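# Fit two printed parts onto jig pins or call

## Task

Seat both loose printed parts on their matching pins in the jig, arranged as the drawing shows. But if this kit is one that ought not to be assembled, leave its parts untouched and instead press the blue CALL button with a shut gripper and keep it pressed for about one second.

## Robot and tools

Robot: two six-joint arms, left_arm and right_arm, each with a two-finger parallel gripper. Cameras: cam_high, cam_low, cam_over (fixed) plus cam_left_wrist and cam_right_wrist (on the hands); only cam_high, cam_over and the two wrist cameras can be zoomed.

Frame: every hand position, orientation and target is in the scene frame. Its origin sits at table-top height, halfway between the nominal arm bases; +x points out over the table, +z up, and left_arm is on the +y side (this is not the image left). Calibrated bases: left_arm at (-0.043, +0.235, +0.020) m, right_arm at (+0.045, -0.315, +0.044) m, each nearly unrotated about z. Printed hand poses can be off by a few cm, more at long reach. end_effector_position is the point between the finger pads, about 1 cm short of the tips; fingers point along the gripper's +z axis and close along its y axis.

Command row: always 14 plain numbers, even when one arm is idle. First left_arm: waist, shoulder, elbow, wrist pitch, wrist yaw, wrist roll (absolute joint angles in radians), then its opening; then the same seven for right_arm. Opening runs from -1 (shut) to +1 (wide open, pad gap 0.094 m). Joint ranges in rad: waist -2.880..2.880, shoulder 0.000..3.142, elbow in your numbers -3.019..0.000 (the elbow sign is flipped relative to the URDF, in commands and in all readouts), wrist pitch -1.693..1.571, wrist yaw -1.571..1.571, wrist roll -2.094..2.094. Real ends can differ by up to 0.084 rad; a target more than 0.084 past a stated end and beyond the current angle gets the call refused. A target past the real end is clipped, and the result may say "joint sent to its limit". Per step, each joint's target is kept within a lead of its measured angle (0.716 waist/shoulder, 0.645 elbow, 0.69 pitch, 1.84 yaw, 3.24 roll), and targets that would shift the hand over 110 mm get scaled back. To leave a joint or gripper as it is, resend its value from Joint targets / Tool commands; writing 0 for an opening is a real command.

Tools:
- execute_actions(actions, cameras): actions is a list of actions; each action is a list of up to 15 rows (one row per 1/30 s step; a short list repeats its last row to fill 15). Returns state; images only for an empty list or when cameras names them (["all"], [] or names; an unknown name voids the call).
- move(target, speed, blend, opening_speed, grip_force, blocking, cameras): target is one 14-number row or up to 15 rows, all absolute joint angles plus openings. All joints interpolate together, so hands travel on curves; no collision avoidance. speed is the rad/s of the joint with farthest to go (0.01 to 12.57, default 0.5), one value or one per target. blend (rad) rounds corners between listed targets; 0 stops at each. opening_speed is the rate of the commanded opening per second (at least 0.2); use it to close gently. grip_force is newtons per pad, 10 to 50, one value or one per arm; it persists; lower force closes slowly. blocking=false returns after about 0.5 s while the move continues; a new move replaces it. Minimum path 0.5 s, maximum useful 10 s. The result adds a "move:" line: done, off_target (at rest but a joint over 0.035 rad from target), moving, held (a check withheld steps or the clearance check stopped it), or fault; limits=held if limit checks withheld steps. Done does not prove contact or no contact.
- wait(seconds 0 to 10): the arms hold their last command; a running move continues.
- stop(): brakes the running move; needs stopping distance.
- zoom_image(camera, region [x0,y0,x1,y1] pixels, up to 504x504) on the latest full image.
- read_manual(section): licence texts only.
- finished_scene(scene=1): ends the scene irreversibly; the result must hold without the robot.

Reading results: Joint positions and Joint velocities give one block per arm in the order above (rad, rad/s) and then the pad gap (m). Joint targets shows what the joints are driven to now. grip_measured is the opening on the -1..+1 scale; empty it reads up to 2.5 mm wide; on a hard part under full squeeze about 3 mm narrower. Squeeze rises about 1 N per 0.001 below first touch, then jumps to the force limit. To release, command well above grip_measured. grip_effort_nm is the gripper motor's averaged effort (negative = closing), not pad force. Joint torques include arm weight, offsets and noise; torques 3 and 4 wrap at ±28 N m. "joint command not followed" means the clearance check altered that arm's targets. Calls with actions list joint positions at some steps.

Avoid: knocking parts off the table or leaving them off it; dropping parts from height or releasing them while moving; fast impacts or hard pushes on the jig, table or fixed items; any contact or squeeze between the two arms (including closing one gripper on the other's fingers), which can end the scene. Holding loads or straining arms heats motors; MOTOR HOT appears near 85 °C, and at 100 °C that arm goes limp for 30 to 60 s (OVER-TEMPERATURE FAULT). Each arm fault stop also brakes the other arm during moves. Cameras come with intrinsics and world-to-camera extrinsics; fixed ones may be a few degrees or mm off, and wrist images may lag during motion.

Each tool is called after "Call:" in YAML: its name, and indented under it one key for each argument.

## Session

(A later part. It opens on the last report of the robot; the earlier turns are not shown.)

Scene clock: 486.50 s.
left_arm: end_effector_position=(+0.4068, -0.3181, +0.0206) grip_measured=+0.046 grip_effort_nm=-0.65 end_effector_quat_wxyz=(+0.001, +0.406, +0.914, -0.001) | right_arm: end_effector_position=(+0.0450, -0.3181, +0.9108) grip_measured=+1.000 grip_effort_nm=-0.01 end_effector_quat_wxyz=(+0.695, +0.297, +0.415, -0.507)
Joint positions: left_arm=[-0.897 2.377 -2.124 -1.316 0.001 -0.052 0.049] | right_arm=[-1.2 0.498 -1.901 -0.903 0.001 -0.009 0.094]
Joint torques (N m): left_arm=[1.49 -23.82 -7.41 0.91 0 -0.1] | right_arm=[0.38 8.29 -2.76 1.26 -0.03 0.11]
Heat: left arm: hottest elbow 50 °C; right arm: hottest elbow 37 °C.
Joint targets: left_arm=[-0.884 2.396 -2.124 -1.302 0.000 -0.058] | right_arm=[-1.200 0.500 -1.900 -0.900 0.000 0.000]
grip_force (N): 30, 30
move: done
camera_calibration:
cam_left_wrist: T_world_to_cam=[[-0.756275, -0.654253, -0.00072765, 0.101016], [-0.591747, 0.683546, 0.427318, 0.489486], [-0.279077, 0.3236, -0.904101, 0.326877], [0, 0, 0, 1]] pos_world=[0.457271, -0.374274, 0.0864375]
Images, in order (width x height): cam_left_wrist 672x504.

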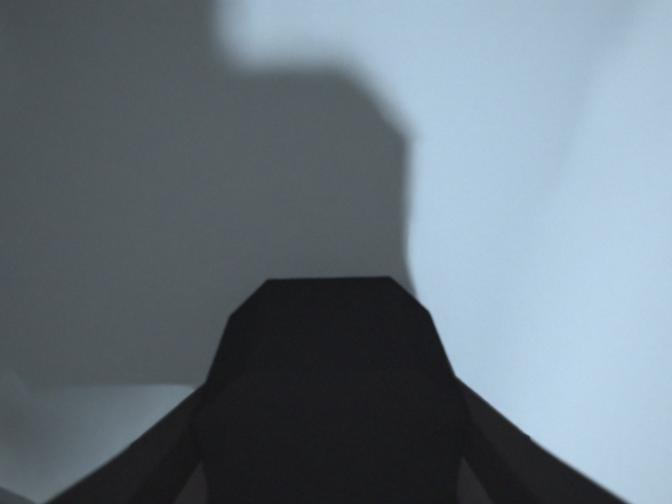

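Call:
move:
  target:
    - [-0.884,2.35,-2.28,-1.48,0,-0.055,-0.15,-1.2,0.5,-1.9,-0.9,0,0,1]
    - [-0.645,2.11,-1.79,-1.23,0,1.017,-0.15,-1.2,0.5,-1.9,-0.9,0,0,1]
  speed: [0.3,0.5]
  blend: 0.02
  cameras: ["cam_over","cam_left_wrist"]

Call:
zoom_image:
  camera: "cam_over"
  region: [330, 240, 510, 420]

Scene clock: 515.10 s.
left_arm: end_effector_position=(+0.4642, -0.1453, +0.0456) grip_measured=+0.046 grip_effort_nm=-0.67 end_effector_quat_wxyz=(-0.019, +0.733, +0.680, -0.004) | right_arm: end_effector_position=(+0.0450, -0.3181, +0.9108) grip_measured=+1.000 grip_effort_nm=-0.01 end_effector_quat_wxyz=(+0.695, +0.297, +0.415, -0.507)
Joint positions: left_arm=[-0.652 2.152 -1.785 -1.243 0.001 1.004 0.049] | right_arm=[-1.2 0.498 -1.901 -0.903 0.001 -0.009 0.094]
Joint torques (N m): left_arm=[0.62 -25.93 -7.38 0.79 0.07 0.13] | right_arm=[0.38 8.29 -2.77 1.28 -0.02 0.11]
Motor temperatures (°C): left_arm=[31 46 48 27 27 25 27] | right_arm=[31 30 36 27 25 25 27]
Heat: left arm: hottest elbow 48 °C; right arm: hottest elbow 36 °C.
Joint targets: left_arm=[-0.645 2.110 -1.790 -1.230 0.000 1.017] | right_arm=[-1.200 0.500 -1.900 -0.900 0.000 0.000]
grip_force (N): 30, 30
move: off_target (left_arm); left_arm: the shoulder is farthest, 0.042 rad from its target
camera_calibration:
cam_left_wrist: T_world_to_cam=[[-0.994746, 0.0973619, 0.0316422, 0.475971], [0.101218, 0.889025, 0.446531, 0.101864], [0.0153444, 0.447388, -0.894208, 0.190435], [0, 0, 0, 1]] pos_world=[0.460238, -0.222099, 0.109742]
Images, in order (width x height): cam_over 672x504, cam_left_wrist 672x504.

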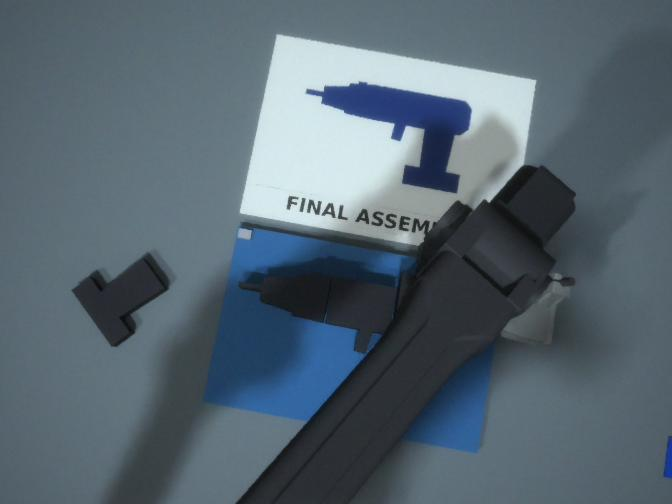

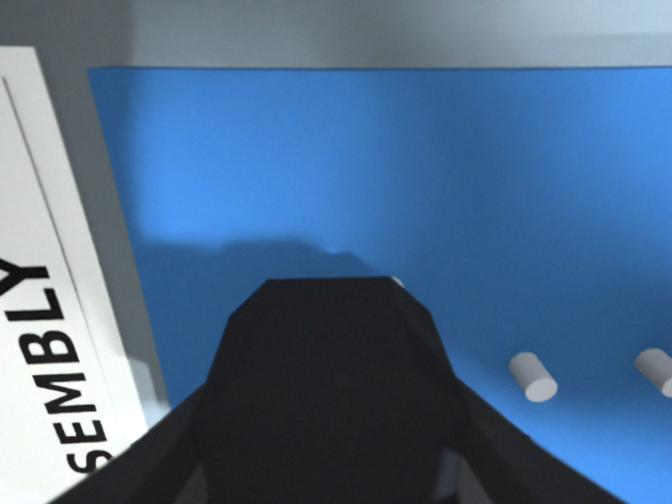

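Scaled by 2.800 from the camera's 672x504 image, which has a finer 960x720 frame.

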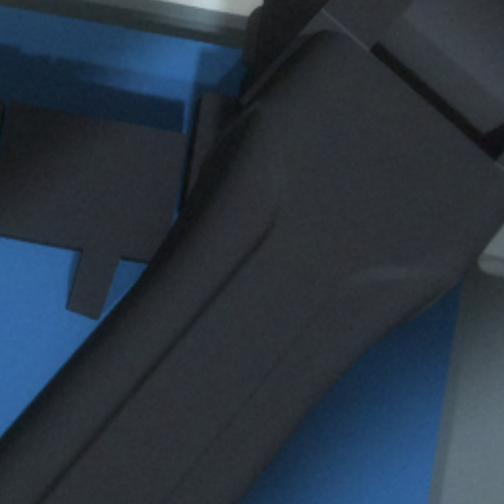

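Call:
move:
  target: [-0.672,2.05,-1.712,-1.174,0,1.021,-0.15,-1.2,0.5,-1.9,-0.9,0,0,1]
  speed: 0.15
  cameras: ["cam_over","cam_left_wrist"]

Call:
zoom_image:
  camera: "cam_over"
  region: [330, 250, 450, 370]

Scene clock: 568.60 s.
left_arm: end_effector_position=(+0.4542, -0.1432, +0.0584) grip_measured=+0.046 grip_effort_nm=-0.67 end_effector_quat_wxyz=(+0.003, +0.737, +0.676, +0.000) | right_arm: end_effector_position=(+0.0450, -0.3181, +0.9108) grip_measured=+1.000 grip_effort_nm=-0.01 end_effector_quat_wxyz=(+0.695, +0.297, +0.415, -0.507)
Joint positions: left_arm=[-0.659 2.086 -1.709 -1.188 0.001 1.008 0.049] | right_arm=[-1.2 0.498 -1.901 -0.903 0.001 -0.009 0.094]
Joint torques (N m): left_arm=[-1.08 -24.35 -7.31 0.85 0.07 0.12] | right_arm=[0.32 8.29 -2.76 1.26 -0.03 0.11]
Motor temperatures (°C): left_arm=[31 51 49 27 27 25 27] | right_arm=[31 30 35 27 25 25 27]
Heat: left arm: hottest shoulder 51 °C; right arm: hottest elbow 35 °C.
Joint targets: left_arm=[-0.672 2.050 -1.712 -1.174 0.000 1.021] | right_arm=[-1.200 0.500 -1.900 -0.900 0.000 0.000]
grip_force (N): 30, 30
move: off_target (left_arm); left_arm: the shoulder is farthest, 0.036 rad from its target
camera_calibration:
cam_left_wrist: T_world_to_cam=[[-0.994017, 0.109024, -0.00657715, 0.468921], [0.0958546, 0.899647, 0.425967, 0.100485], [0.0523576, 0.422788, -0.904715, 0.181346], [0, 0, 0, 1]] pos_world=[0.446988, -0.218196, 0.124347]
Images, in order (width x height): cam_over 672x504, cam_left_wrist 672x504.

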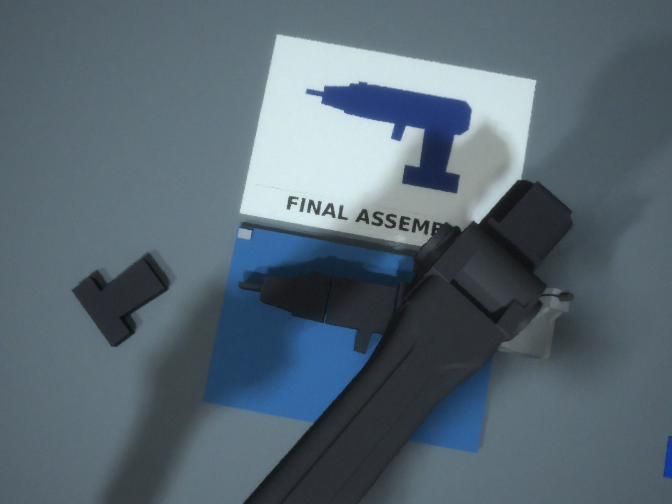

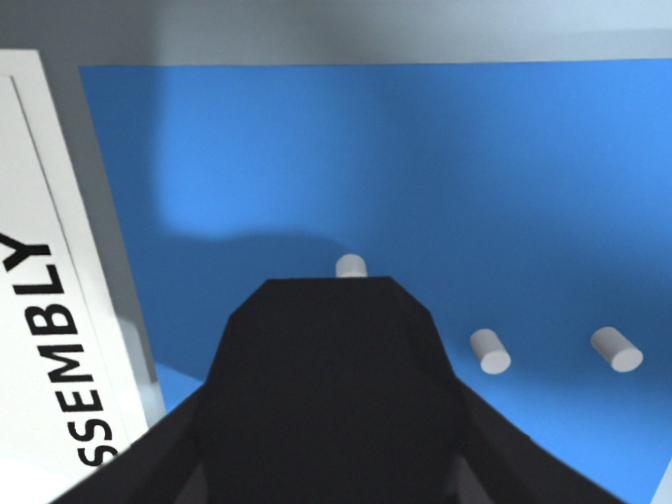

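Scaled by 4.200 from the camera's 672x504 image, which has a finer 960x720 frame.

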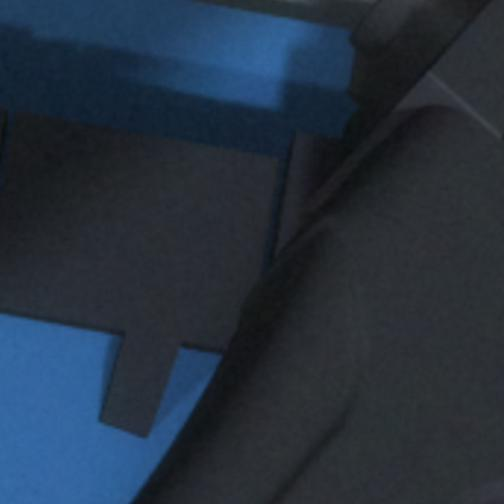

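Call:
move:
  target: [-0.677,2.05,-1.692,-1.152,0,1.021,-0.15,-1.2,0.5,-1.9,-0.9,0,0,1]
  speed: 0.1
  cameras: ["cam_over","cam_left_wrist"]

Call:
zoom_image:
  camera: "cam_over"
  region: [360, 250, 440, 330]

Call:
zoom_image:
  camera: "cam_left_wrist"
  region: [180, 230, 660, 504]

Scene clock: 615.77 s.
left_arm: end_effector_position=(+0.4501, -0.1437, +0.0508) grip_measured=+0.046 grip_effort_nm=-0.67 end_effector_quat_wxyz=(+0.003, +0.739, +0.674, +0.000) | right_arm: end_effector_position=(+0.0450, -0.3181, +0.9108) grip_measured=+1.000 grip_effort_nm=-0.01 end_effector_quat_wxyz=(+0.695, +0.297, +0.415, -0.507)
Joint positions: left_arm=[-0.664 2.086 -1.688 -1.166 0.001 1.008 0.049] | right_arm=[-1.2 0.498 -1.901 -0.903 0.001 -0.009 0.094]
Joint torques (N m): left_arm=[-1.2 -24.47 -7.32 0.8 0.07 0.12] | right_arm=[0.38 8.29 -2.76 1.26 -0.02 0.11]
Heat: left arm: hottest shoulder 51 °C; right arm: hottest elbow 35 °C.
Joint targets: left_arm=[-0.677 2.050 -1.692 -1.152 0.000 1.021] | right_arm=[-1.200 0.500 -1.900 -0.900 0.000 0.000]
grip_force (N): 30, 30
move: off_target (left_arm); left_arm: the shoulder is farthest, 0.036 rad from its target
camera_calibration:
cam_left_wrist: T_world_to_cam=[[-0.993506, 0.113572, -0.00687248, 0.465329], [0.0998575, 0.899302, 0.425775, 0.102683], [0.0545364, 0.422324, -0.904803, 0.173817], [0, 0, 0, 1]] pos_world=[0.442574, -0.218598, 0.116748]
Images, in order (width x height): cam_over 672x504, cam_left_wrist 672x504.

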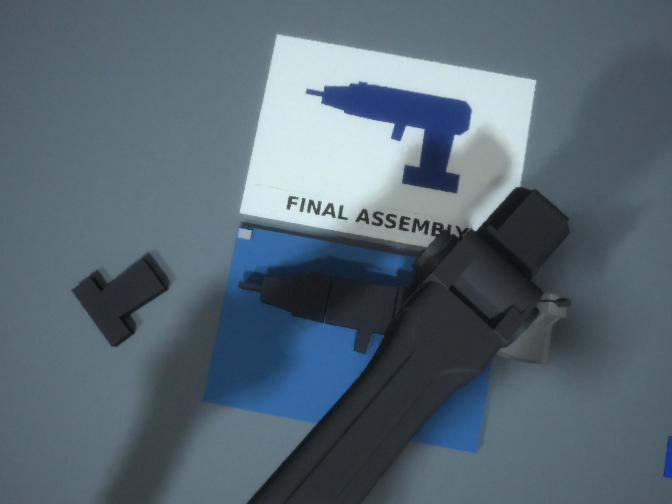

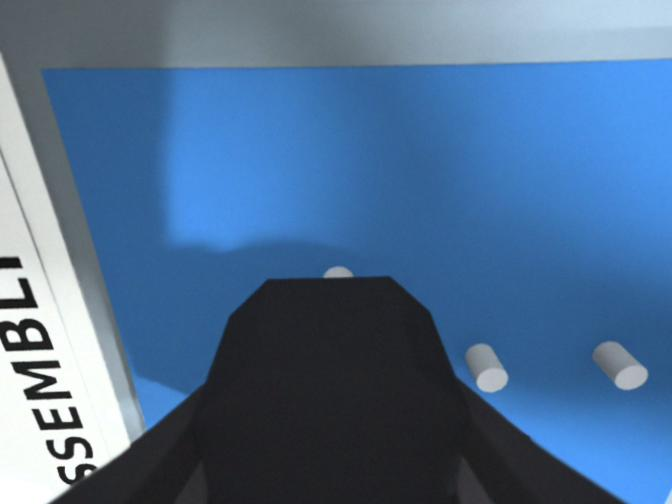

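Scaled by 6.300 from the camera's 672x504 image, which has a finer 960x720 frame.

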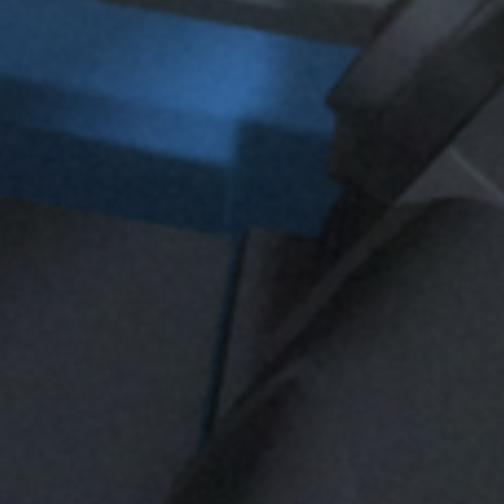

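Scaled by 1.050 from the camera's 672x504 image, which has a finer 960x720 frame.

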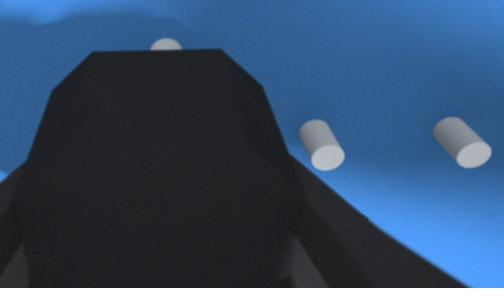

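Call:
move:
  target:
    - [-0.6785,2.103,-1.692,-1.148,0,1.021,-0.15,-1.2,0.5,-1.9,-0.9,0,0,1]
    - [-0.6785,2.117,-1.690,-1.138,0,1.021,-0.15,-1.2,0.5,-1.9,-0.9,0,0,1]
  speed: [0.1,0.04]
  blend: 0.01
  cameras: ["cam_over","cam_left_wrist"]

Call:
zoom_image:
  camera: "cam_over"
  region: [360, 250, 440, 330]

Scene clock: 649.73 s.
left_arm: end_effector_position=(+0.4514, -0.1449, +0.0412) grip_measured=+0.046 grip_effort_nm=-0.67 end_effector_quat_wxyz=(+0.002, +0.739, +0.674, +0.000) | right_arm: end_effector_position=(+0.0450, -0.3181, +0.9108) grip_measured=+1.000 grip_effort_nm=-0.01 end_effector_quat_wxyz=(+0.695, +0.297, +0.415, -0.507)
Joint positions: left_arm=[-0.664 2.102 -1.688 -1.152 0.001 1.008 0.049] | right_arm=[-1.2 0.498 -1.901 -0.903 0.001 -0.009 0.094]
Joint torques (N m): left_arm=[-1.14 -20.37 -7.16 0.88 0.06 0.11] | right_arm=[0.38 8.29 -2.77 1.26 -0.03 0.11]
Heat: left arm: hottest shoulder 50 °C; right arm: hottest elbow 35 °C.
Joint targets: left_arm=[-0.678 2.117 -1.690 -1.138 0.000 1.021] | right_arm=[-1.200 0.500 -1.900 -0.900 0.000 0.000]
grip_force (N): 30, 30
move: done; blend cut to 0.007 rad at target 1
camera_calibration:
cam_left_wrist: T_world_to_cam=[[-0.993471, 0.113964, -0.00524218, 0.466709], [0.100851, 0.898787, 0.426627, 0.107246], [0.0533316, 0.423313, -0.904412, 0.166353], [0, 0, 0, 1]] pos_world=[0.443974, -0.219999, 0.107144]
Images, in order (width x height): cam_over 672x504, cam_left_wrist 672x504.

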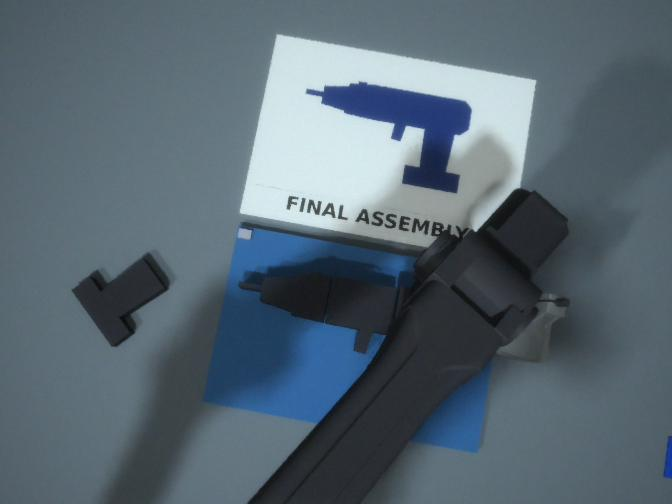

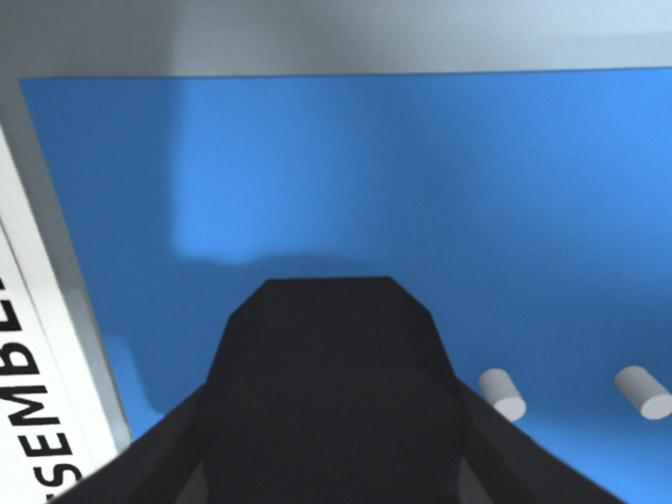

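Scaled by 6.300 from the camera's 672x504 image, which has a finer 960x720 frame.

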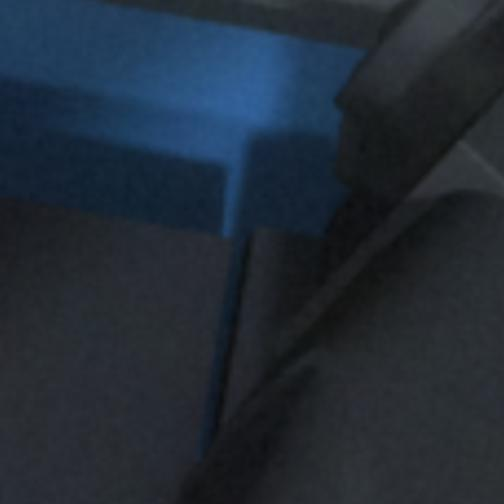

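Call:
move:
  target: [-0.679,2.129,-1.689,-1.131,0,1.021,-0.15,-1.2,0.5,-1.9,-0.9,0,0,1]
  speed: 0.03
  cameras: ["cam_over","cam_left_wrist"]

Call:
zoom_image:
  camera: "cam_over"
  region: [360, 250, 440, 330]

Scene clock: 659.40 s.
left_arm: end_effector_position=(+0.4515, -0.1459, +0.0350) grip_measured=+0.046 grip_effort_nm=-0.67 end_effector_quat_wxyz=(+0.001, +0.739, +0.674, +0.000) | right_arm: end_effector_position=(+0.0450, -0.3181, +0.9108) grip_measured=+1.000 grip_effort_nm=-0.01 end_effector_quat_wxyz=(+0.695, +0.297, +0.415, -0.507)
Joint positions: left_arm=[-0.665 2.112 -1.688 -1.144 0.001 1.008 0.049] | right_arm=[-1.2 0.498 -1.901 -0.903 0.001 -0.009 0.094]
Joint torques (N m): left_arm=[-1.08 -20.13 -7.05 0.87 0.05 0.12] | right_arm=[0.38 8.29 -2.77 1.28 -0.03 0.11]
Heat: left arm: hottest shoulder 48 °C; right arm: hottest elbow 35 °C.
Joint targets: left_arm=[-0.679 2.129 -1.689 -1.131 0.000 1.021] | right_arm=[-1.200 0.500 -1.900 -0.900 0.000 0.000]
grip_force (N): 30, 30
move: done
camera_calibration:
cam_left_wrist: T_world_to_cam=[[-0.993346, 0.115142, -0.00260535, 0.466825], [0.102955, 0.897885, 0.428022, 0.109596], [0.0516228, 0.424906, -0.903764, 0.162023], [0, 0, 0, 1]] pos_world=[0.444071, -0.221, 0.100737]
Images, in order (width x height): cam_over 672x504, cam_left_wrist 672x504.

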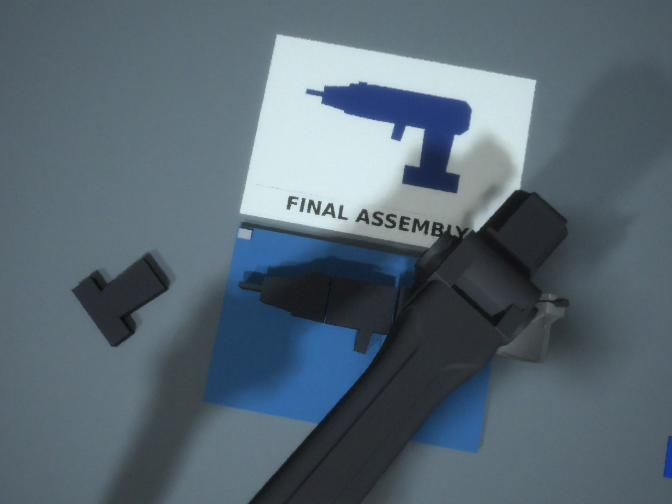

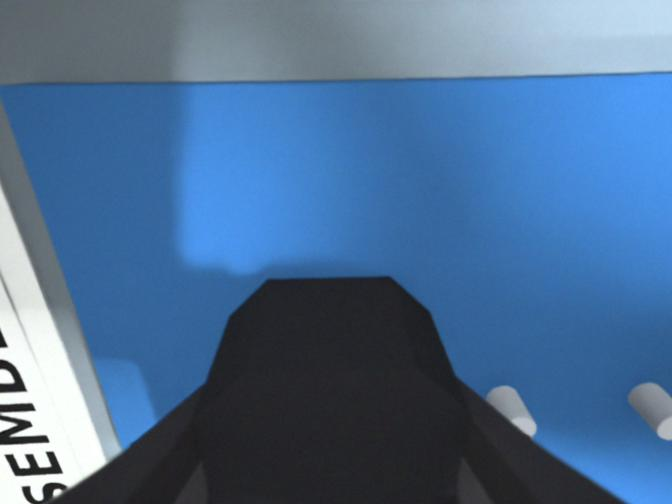

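Scaled by 6.300 from the camera's 672x504 image, which has a finer 960x720 frame.

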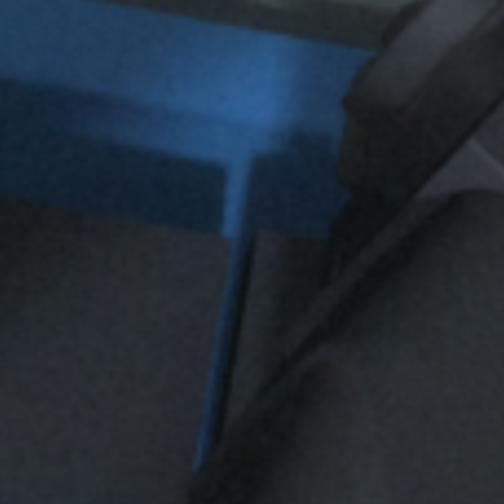

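Call:
move:
  target: [-0.679,2.139,-1.691,-1.131,0,1.021,-0.15,-1.2,0.5,-1.9,-0.9,0,0,1]
  speed: 0.03
  cameras: ["cam_over","cam_low","cam_left_wrist"]

Call:
zoom_image:
  camera: "cam_over"
  region: [360, 250, 440, 330]

Call:
zoom_image:
  camera: "cam_low"
  region: [260, 230, 400, 300]

Scene clock: 674.17 s.
left_arm: end_effector_position=(+0.4510, -0.1457, +0.0323) grip_measured=+0.046 grip_effort_nm=-0.67 end_effector_quat_wxyz=(-0.001, +0.739, +0.673, +0.000) | right_arm: end_effector_position=(+0.0450, -0.3181, +0.9108) grip_measured=+1.000 grip_effort_nm=-0.01 end_effector_quat_wxyz=(+0.695, +0.297, +0.415, -0.507)
Joint positions: left_arm=[-0.666 2.117 -1.688 -1.144 0 1.009 0.049] | right_arm=[-1.2 0.498 -1.901 -0.903 0.001 -0.009 0.094]
Joint torques (N m): left_arm=[-1.08 -19.9 -7.17 0.85 0.09 0.12] | right_arm=[0.32 8.29 -2.77 1.26 -0.02 0.11]
Motor temperatures (°C): left_arm=[30 44 45 27 27 25 28] | right_arm=[31 30 35 27 25 25 27]
Heat: left arm: hottest elbow 45 °C; right arm: hottest elbow 35 °C.
Joint targets: left_arm=[-0.679 2.139 -1.691 -1.131 0.000 1.021] | right_arm=[-1.200 0.500 -1.900 -0.900 0.000 0.000]
grip_force (N): 30, 30
move: done
camera_calibration:
cam_left_wrist: T_world_to_cam=[[-0.993265, 0.11586, 0.000891873, 0.4663], [0.104938, 0.896317, 0.430818, 0.109375], [0.0491151, 0.42801, -0.902438, 0.161076], [0, 0, 0, 1]] pos_world=[0.44377, -0.221002, 0.0978243]
Images, in order (width x height): cam_low 672x504, cam_over 672x504, cam_left_wrist 672x504.

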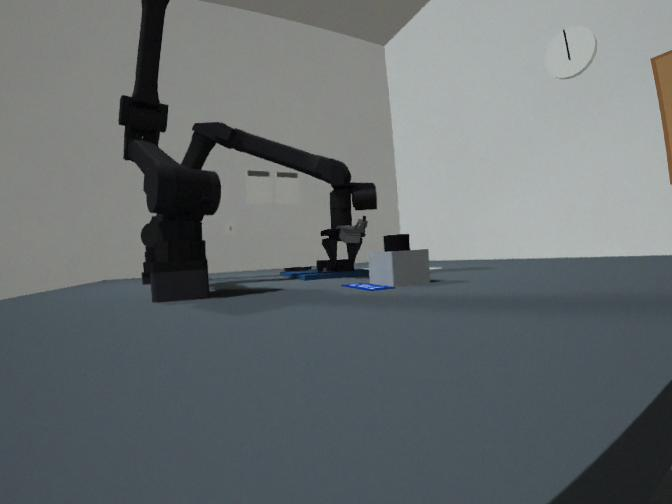

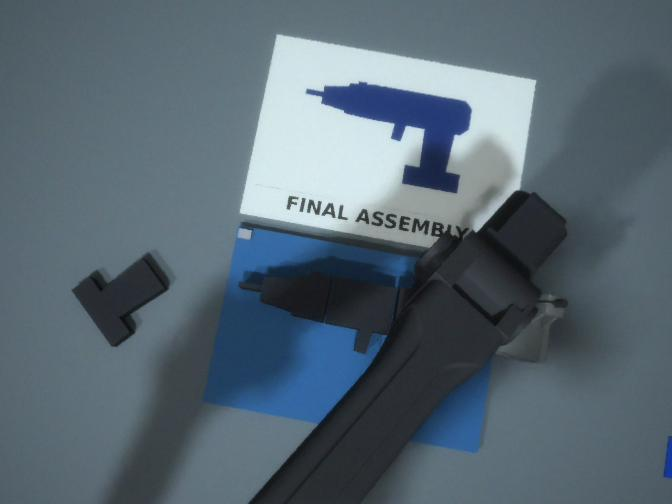

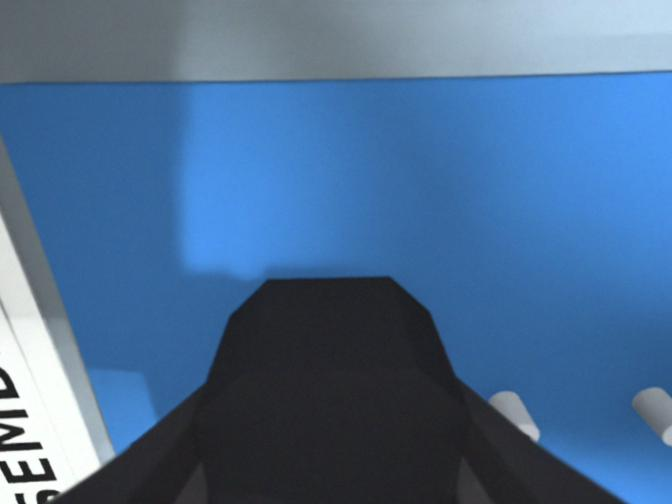

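Scaled by 6.300 from the camera's 672x504 image, which has a finer 960x720 frame.

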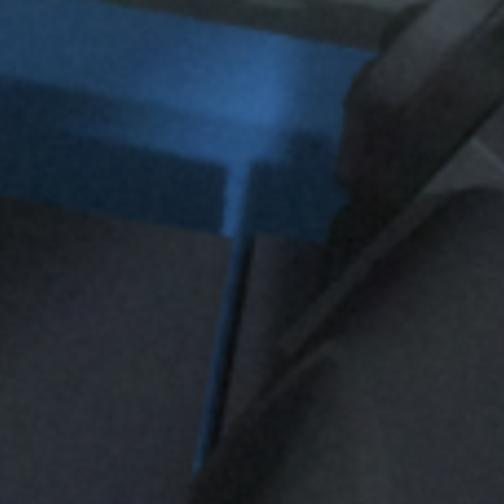

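Scaled by 3.600 from the camera's 672x504 image, which has a finer 960x720 frame.

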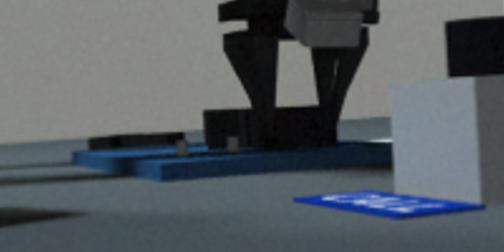

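Call:
move:
  target:
    - [-0.679,2.143,-1.691,-1.131,0,1.021,-0.15,-1.2,0.5,-1.9,-0.9,0,0,1]
    - [-0.679,2.143,-1.691,-1.131,0,1.021,0.45,-1.2,0.5,-1.9,-0.9,0,0,1]
  speed: 0.03
  opening_speed: 0.6
  cameras: ["cam_over","cam_left_wrist"]

Call:
zoom_image:
  camera: "cam_over"
  region: [360, 250, 440, 330]

Scene clock: 687.87 s.
left_arm: end_effector_position=(+0.4507, -0.1455, +0.0309) grip_measured=+0.448 grip_effort_nm=0.12 end_effector_quat_wxyz=(-0.003, +0.739, +0.673, -0.001) | right_arm: end_effector_position=(+0.0450, -0.3181, +0.9108) grip_measured=+1.000 grip_effort_nm=-0.01 end_effector_quat_wxyz=(+0.695, +0.297, +0.415, -0.507)
Joint positions: left_arm=[-0.666 2.119 -1.688 -1.144 0 1.009 0.068] | right_arm=[-1.2 0.498 -1.901 -0.903 0.001 -0.009 0.094]
Joint torques (N m): left_arm=[-1.14 -19.78 -7.16 0.85 0.09 0.12] | right_arm=[0.38 8.29 -2.77 1.28 -0.02 0.11]
Heat: left arm: hottest elbow 45 °C; right arm: hottest elbow 35 °C.
Joint targets: left_arm=[-0.679 2.143 -1.691 -1.131 0.000 1.021] | right_arm=[-1.200 0.500 -1.900 -0.900 0.000 0.000]
grip_force (N): 30, 30
move: done
camera_calibration:
cam_left_wrist: T_world_to_cam=[[-0.993259, 0.115883, 0.00282335, 0.466007], [0.105733, 0.895742, 0.431818, 0.109369], [0.0475116, 0.429206, -0.901956, 0.160609], [0, 0, 0, 1]] pos_world=[0.443671, -0.220903, 0.0963191]
Images, in order (width x height): cam_over 672x504, cam_left_wrist 672x504.

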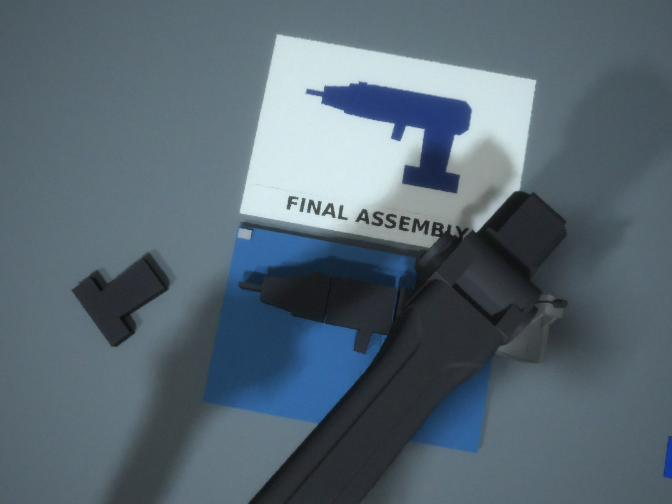

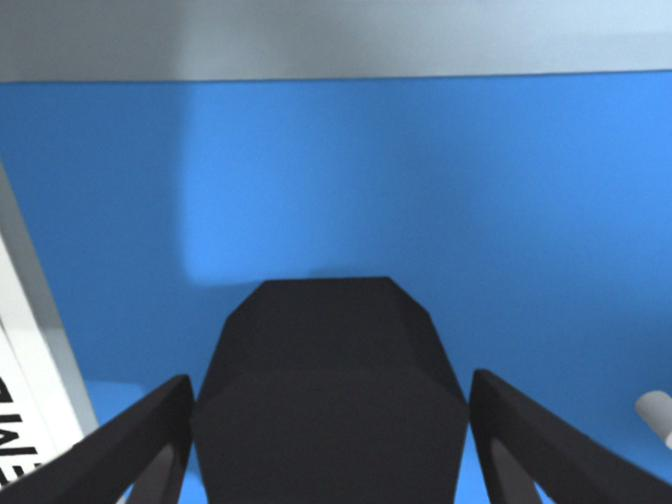

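Scaled by 6.300 from the camera's 672x504 image, which has a finer 960x720 frame.

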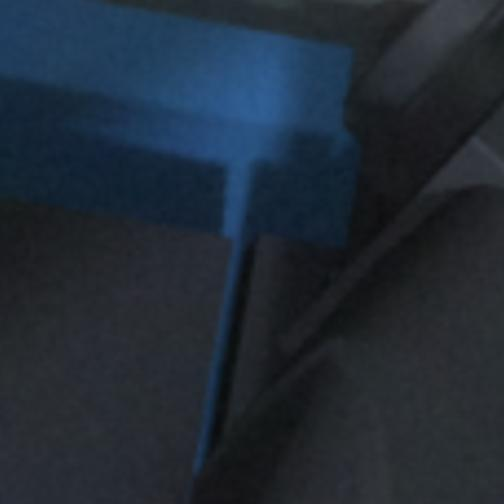

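Call:
move:
  target:
    - [-0.679,2.083,-1.691,-1.131,0,1.021,0.45,-1.2,0.5,-1.9,-0.9,0,0,1]
    - [-0.679,2.0,-1.80,-1.318,0,1.021,0.45,-1.2,0.5,-1.9,-0.9,0,0,1]
    - [-0.33,1.52,-1.53,-1.2,0,0.5,1,-1.2,0.5,-1.9,-0.9,0,0,1]
  speed: [0.1,0.2,0.7]
  blend: [0.005,0.03,0]
  cameras: ["cam_over","cam_left_wrist","cam_low"]

Call:
zoom_image:
  camera: "cam_over"
  region: [360, 240, 500, 420]

Call:
zoom_image:
  camera: "cam_low"
  region: [260, 230, 400, 300]

Scene clock: 712.13 s.
left_arm: end_effector_position=(+0.4697, +0.0642, +0.3032) grip_measured=+0.998 grip_effort_nm=0.12 end_effector_quat_wxyz=(+0.179, +0.398, +0.900, +0.017) | right_arm: end_effector_position=(+0.0450, -0.3181, +0.9108) grip_measured=+1.000 grip_effort_nm=-0.01 end_effector_quat_wxyz=(+0.695, +0.297, +0.415, -0.507)
Joint positions: left_arm=[-0.33 1.52 -1.527 -1.217 0 0.513 0.094] | right_arm=[-1.2 0.498 -1.901 -0.903 0.001 -0.009 0.094]
Joint torques (N m): left_arm=[0.09 -14.45 -8.36 1.61 0.06 -0.19] | right_arm=[0.32 8.29 -2.77 1.26 -0.03 0.11]
Heat: left arm: hottest elbow 46 °C; right arm: hottest elbow 35 °C.
Joint targets: left_arm=[-0.330 1.520 -1.530 -1.200 0.000 0.500] | right_arm=[-1.200 0.500 -1.900 -0.900 0.000 0.000]
grip_force (N): 30, 30
move: done
camera_calibration:
cam_left_wrist: T_world_to_cam=[[-0.723615, -0.665897, -0.181558, 0.439145], [-0.688764, 0.713656, 0.127666, 0.279023], [0.044558, 0.217432, -0.975058, 0.35257], [0, 0, 0, 1]] pos_world=[0.494243, 0.0166391, 0.387885]
Images, in order (width x height): cam_low 672x504, cam_over 672x504, cam_left_wrist 672x504.

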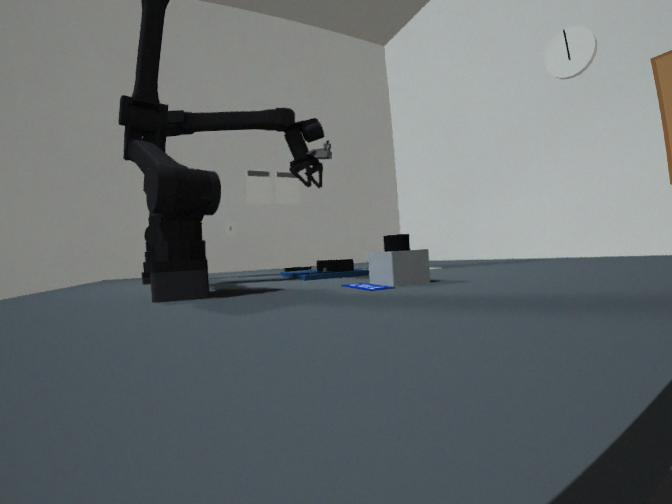

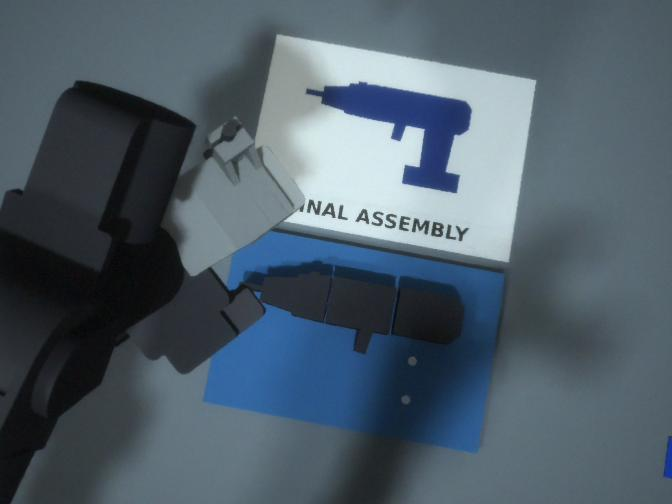

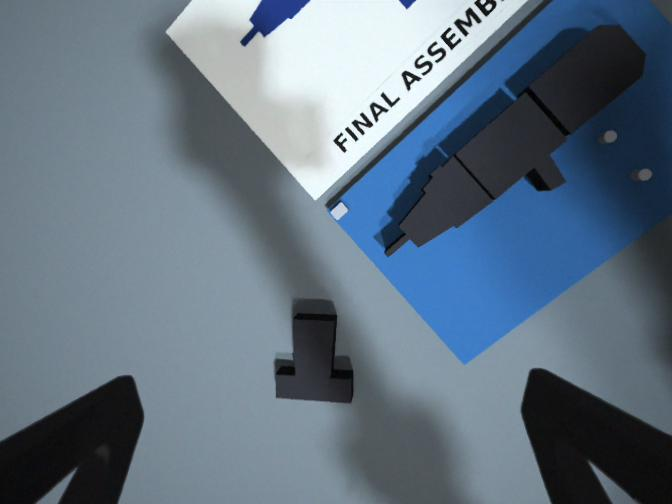

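Scaled by 2.800 from the camera's 672x504 image, which has a finer 960x720 frame.

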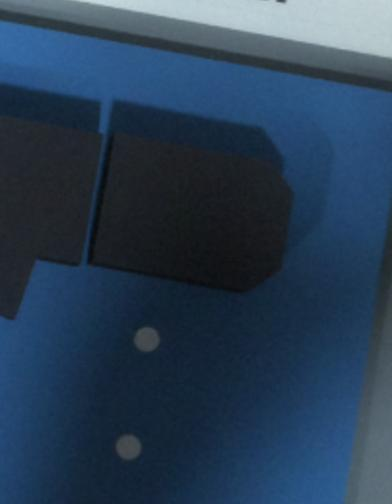

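Scaled by 3.600 from the camera's 672x504 image, which has a finer 960x720 frame.

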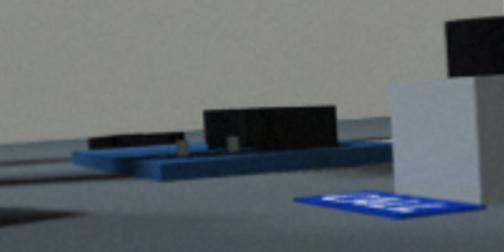

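Call:
zoom_image:
  camera: "cam_left_wrist"
  region: [260, 285, 370, 415]

Call:
zoom_image:
  camera: "cam_left_wrist"
  region: [500, 60, 672, 220]

Scaled by 3.877 from the camera's 672x504 image, which has a finer 960x720 frame.

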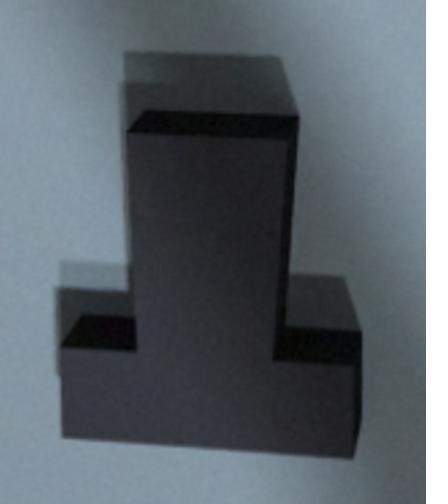

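Scaled by 2.930 from the camera's 672x504 image, which has a finer 960x720 frame.

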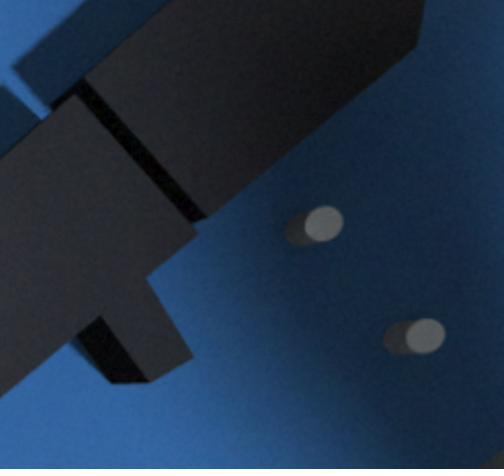

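Call:
move:
  target: [-0.0415,1.731,-1.215,-1.045,0,0.78,1,-1.2,0.5,-1.9,-0.9,0,0,1]
  speed: 0.6
  cameras: ["cam_left_wrist","cam_over"]

Scene clock: 772.87 s.
left_arm: end_effector_position=(+0.4274, +0.2227, +0.0636) grip_measured=+0.998 grip_effort_nm=0.12 end_effector_quat_wxyz=(-0.019, +0.385, +0.923, -0.007) | right_arm: end_effector_position=(+0.0450, -0.3181, +0.9108) grip_measured=+1.000 grip_effort_nm=-0.01 end_effector_quat_wxyz=(+0.695, +0.297, +0.415, -0.507)
Joint positions: left_arm=[-0.035 1.747 -1.194 -1.059 -0.001 0.766 0.094] | right_arm=[-1.2 0.498 -1.901 -0.903 0.001 -0.009 0.094]
Joint torques (N m): left_arm=[-0.56 -16.97 -7.84 0.81 0.13 0.14] | right_arm=[0.38 8.29 -2.77 1.26 -0.03 0.11]
Motor temperatures (°C): left_arm=[30 39 51 27 26 25 27] | right_arm=[30 31 34 27 25 25 27]
Heat: left arm: hottest elbow 51 °C; right arm: hottest elbow 34 °C.
Joint targets: left_arm=[-0.041 1.731 -1.215 -1.045 0.000 0.780] | right_arm=[-1.200 0.500 -1.900 -0.900 0.000 0.000]
grip_force (N): 30, 30
move: done
camera_calibration:
cam_left_wrist: T_world_to_cam=[[-0.726414, -0.686758, 0.0262086, 0.463315], [-0.602872, 0.655065, 0.45545, 0.122839], [-0.329952, 0.315045, -0.889875, 0.219252], [0, 0, 0, 1]] pos_world=[0.482958, 0.168643, 0.127017]
Images, in order (width x height): cam_over 672x504, cam_left_wrist 672x504.

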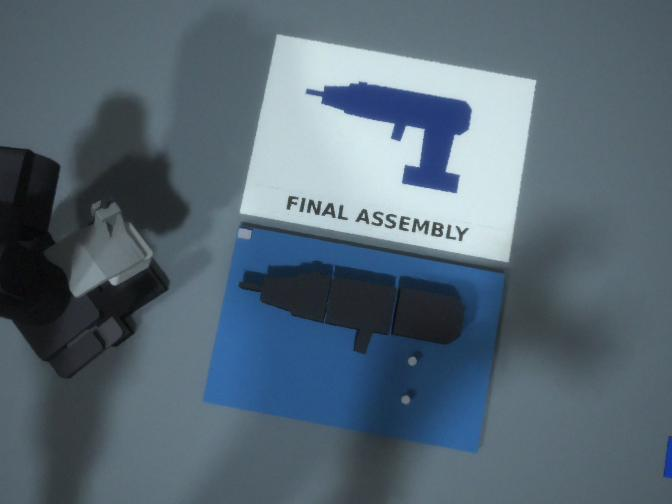

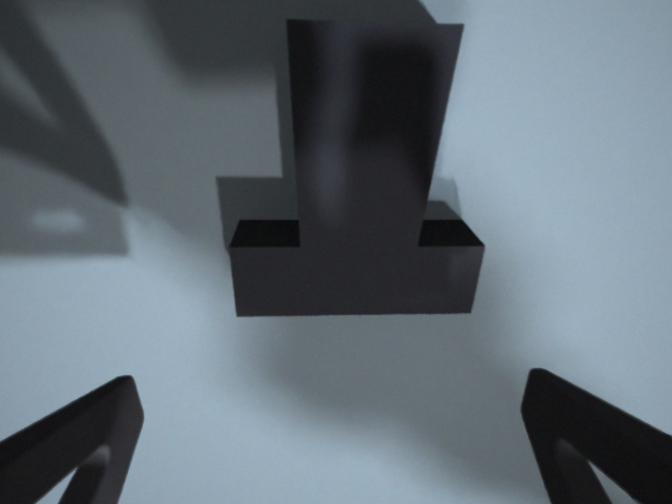

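Call:
move:
  target: [-0.071,1.79,-1.162,-0.93,0,0.78,1,-1.2,0.5,-1.9,-0.9,0,0,1]
  speed: 0.12
  cameras: ["cam_left_wrist"]

Scene clock: 793.17 s.
left_arm: end_effector_position=(+0.4369, +0.2113, +0.0400) grip_measured=+0.998 grip_effort_nm=0.12 end_effector_quat_wxyz=(+0.006, +0.396, +0.918, +0.003) | right_arm: end_effector_position=(+0.0450, -0.3181, +0.9108) grip_measured=+1.000 grip_effort_nm=-0.01 end_effector_quat_wxyz=(+0.695, +0.297, +0.415, -0.507)
Joint positions: left_arm=[-0.058 1.774 -1.16 -0.944 -0.001 0.767 0.094] | right_arm=[-1.2 0.498 -1.901 -0.903 0.001 -0.009 0.094]
Joint torques (N m): left_arm=[-1.08 -14.45 -6.46 0.95 0.13 0.12] | right_arm=[0.38 8.23 -2.76 1.26 -0.03 0.11]
Heat: left arm: hottest elbow 49 °C; right arm: hottest elbow 34 °C.
Joint targets: left_arm=[-0.071 1.790 -1.162 -0.930 0.000 0.780] | right_arm=[-1.200 0.500 -1.900 -0.900 0.000 0.000]
grip_force (N): 30, 30
move: done
camera_calibration:
cam_left_wrist: T_world_to_cam=[[-0.743084, -0.669102, -0.0113481, 0.468039], [-0.610182, 0.670492, 0.422041, 0.148088], [-0.274779, 0.320536, -0.906506, 0.18031], [0, 0, 0, 1]] pos_world=[0.487699, 0.156078, 0.106265]
Images, in order (width x height): cam_left_wrist 672x504.

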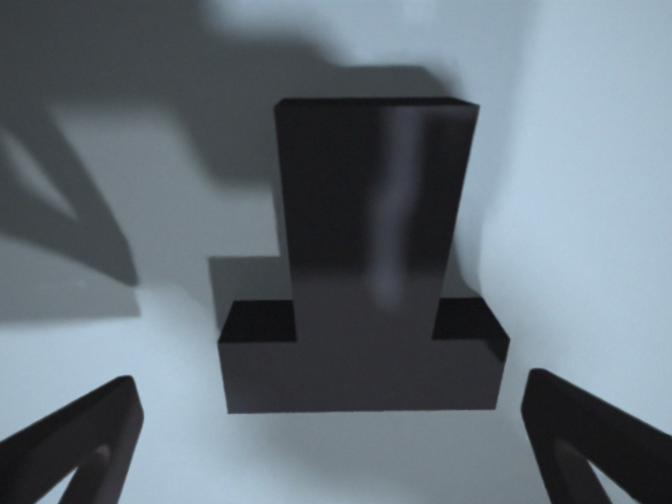

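Call:
move:
  target: [-0.074,1.824,-1.135,-0.882,0,0.745,1,-1.2,0.5,-1.9,-0.9,0,0,1]
  speed: 0.1
  cameras: ["cam_left_wrist"]

Scene clock: 809.33 s.
left_arm: end_effector_position=(+0.4313, +0.2107, +0.0157) grip_measured=+0.998 grip_effort_nm=0.12 end_effector_quat_wxyz=(-0.001, +0.393, +0.919, +0.000) | right_arm: end_effector_position=(+0.0450, -0.3181, +0.9108) grip_measured=+1.000 grip_effort_nm=-0.01 end_effector_quat_wxyz=(+0.695, +0.297, +0.415, -0.507)
Joint positions: left_arm=[-0.06 1.809 -1.132 -0.896 -0.001 0.758 0.094] | right_arm=[-1.2 0.498 -1.901 -0.903 0.001 -0.009 0.094]
Joint torques (N m): left_arm=[-1.32 -14.68 -6.31 0.88 0.12 -0.15] | right_arm=[0.38 8.23 -2.78 1.26 -0.02 0.11]
Heat: left arm: hottest elbow 47 °C; right arm: hottest elbow 34 °C.
Joint targets: left_arm=[-0.074 1.824 -1.135 -0.882 0.000 0.745] | right_arm=[-1.200 0.500 -1.900 -0.900 0.000 0.000]
grip_force (N): 30, 30
move: done
camera_calibration:
cam_left_wrist: T_world_to_cam=[[-0.738537, -0.674212, -0.00112116, 0.462152], [-0.608631, 0.665982, 0.431321, 0.155474], [-0.290055, 0.319229, -0.902198, 0.163673], [0, 0, 0, 1]] pos_world=[0.483416, 0.155796, 0.0811245]
Images, in order (width x height): cam_left_wrist 672x504.

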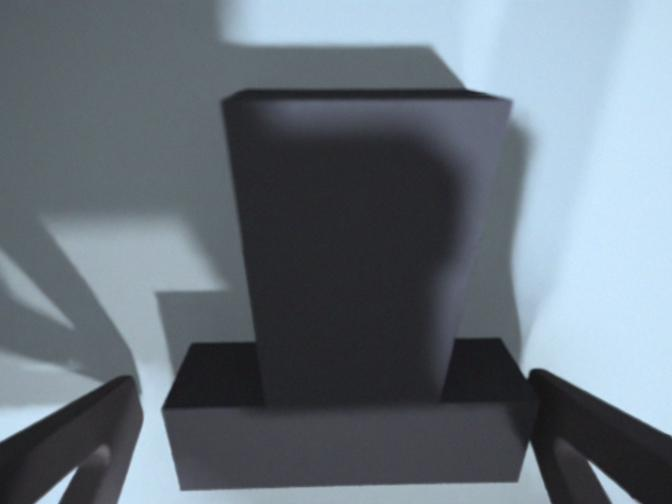

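Call:
move:
  target: [-0.074,1.824,-1.135,-0.882,0,0.745,0.45,-1.2,0.5,-1.9,-0.9,0,0,1]
  opening_speed: 0.5
  cameras: ["cam_left_wrist"]

Scene clock: 817.13 s.
left_arm: end_effector_position=(+0.4313, +0.2105, +0.0157) grip_measured=+0.600 grip_effort_nm=-0.64 end_effector_quat_wxyz=(-0.001, +0.393, +0.919, +0.000) | right_arm: end_effector_position=(+0.0450, -0.3181, +0.9108) grip_measured=+1.000 grip_effort_nm=-0.01 end_effector_quat_wxyz=(+0.695, +0.297, +0.415, -0.507)
Joint positions: left_arm=[-0.06 1.809 -1.132 -0.896 -0.001 0.758 0.075] | right_arm=[-1.2 0.498 -1.901 -0.903 0.001 -0.009 0.094]
Joint torques (N m): left_arm=[-1.03 -14.45 -6.19 0.88 0.14 -0.16] | right_arm=[0.38 8.23 -2.78 1.26 -0.02 0.11]
Motor temperatures (°C): left_arm=[30 38 46 27 26 25 27] | right_arm=[30 31 34 27 25 25 27]
Heat: left arm: hottest elbow 46 °C; right arm: hottest elbow 34 °C.
Joint targets: left_arm=[-0.074 1.824 -1.135 -0.882 0.000 0.745] | right_arm=[-1.200 0.500 -1.900 -0.900 0.000 0.000]
grip_force (N): 30, 30
move: done
camera_calibration:
cam_left_wrist: T_world_to_cam=[[-0.738537, -0.674212, -0.00112116, 0.462017], [-0.608631, 0.665982, 0.431321, 0.155607], [-0.290055, 0.319229, -0.902198, 0.163737], [0, 0, 0, 1]] pos_world=[0.483416, 0.155596, 0.0811245]
Images, in order (width x height): cam_left_wrist 672x504.

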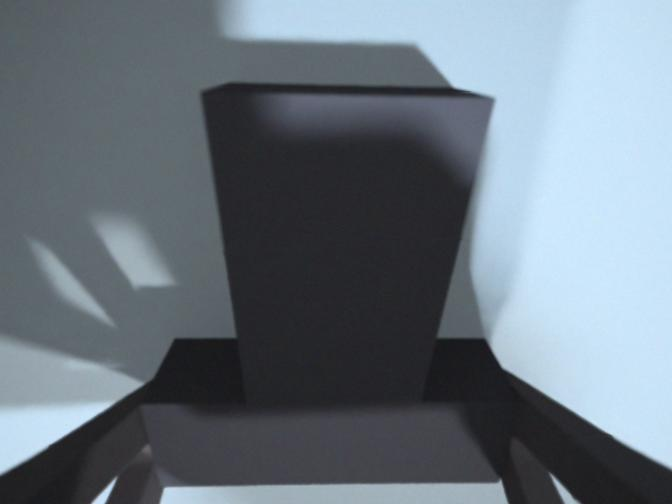

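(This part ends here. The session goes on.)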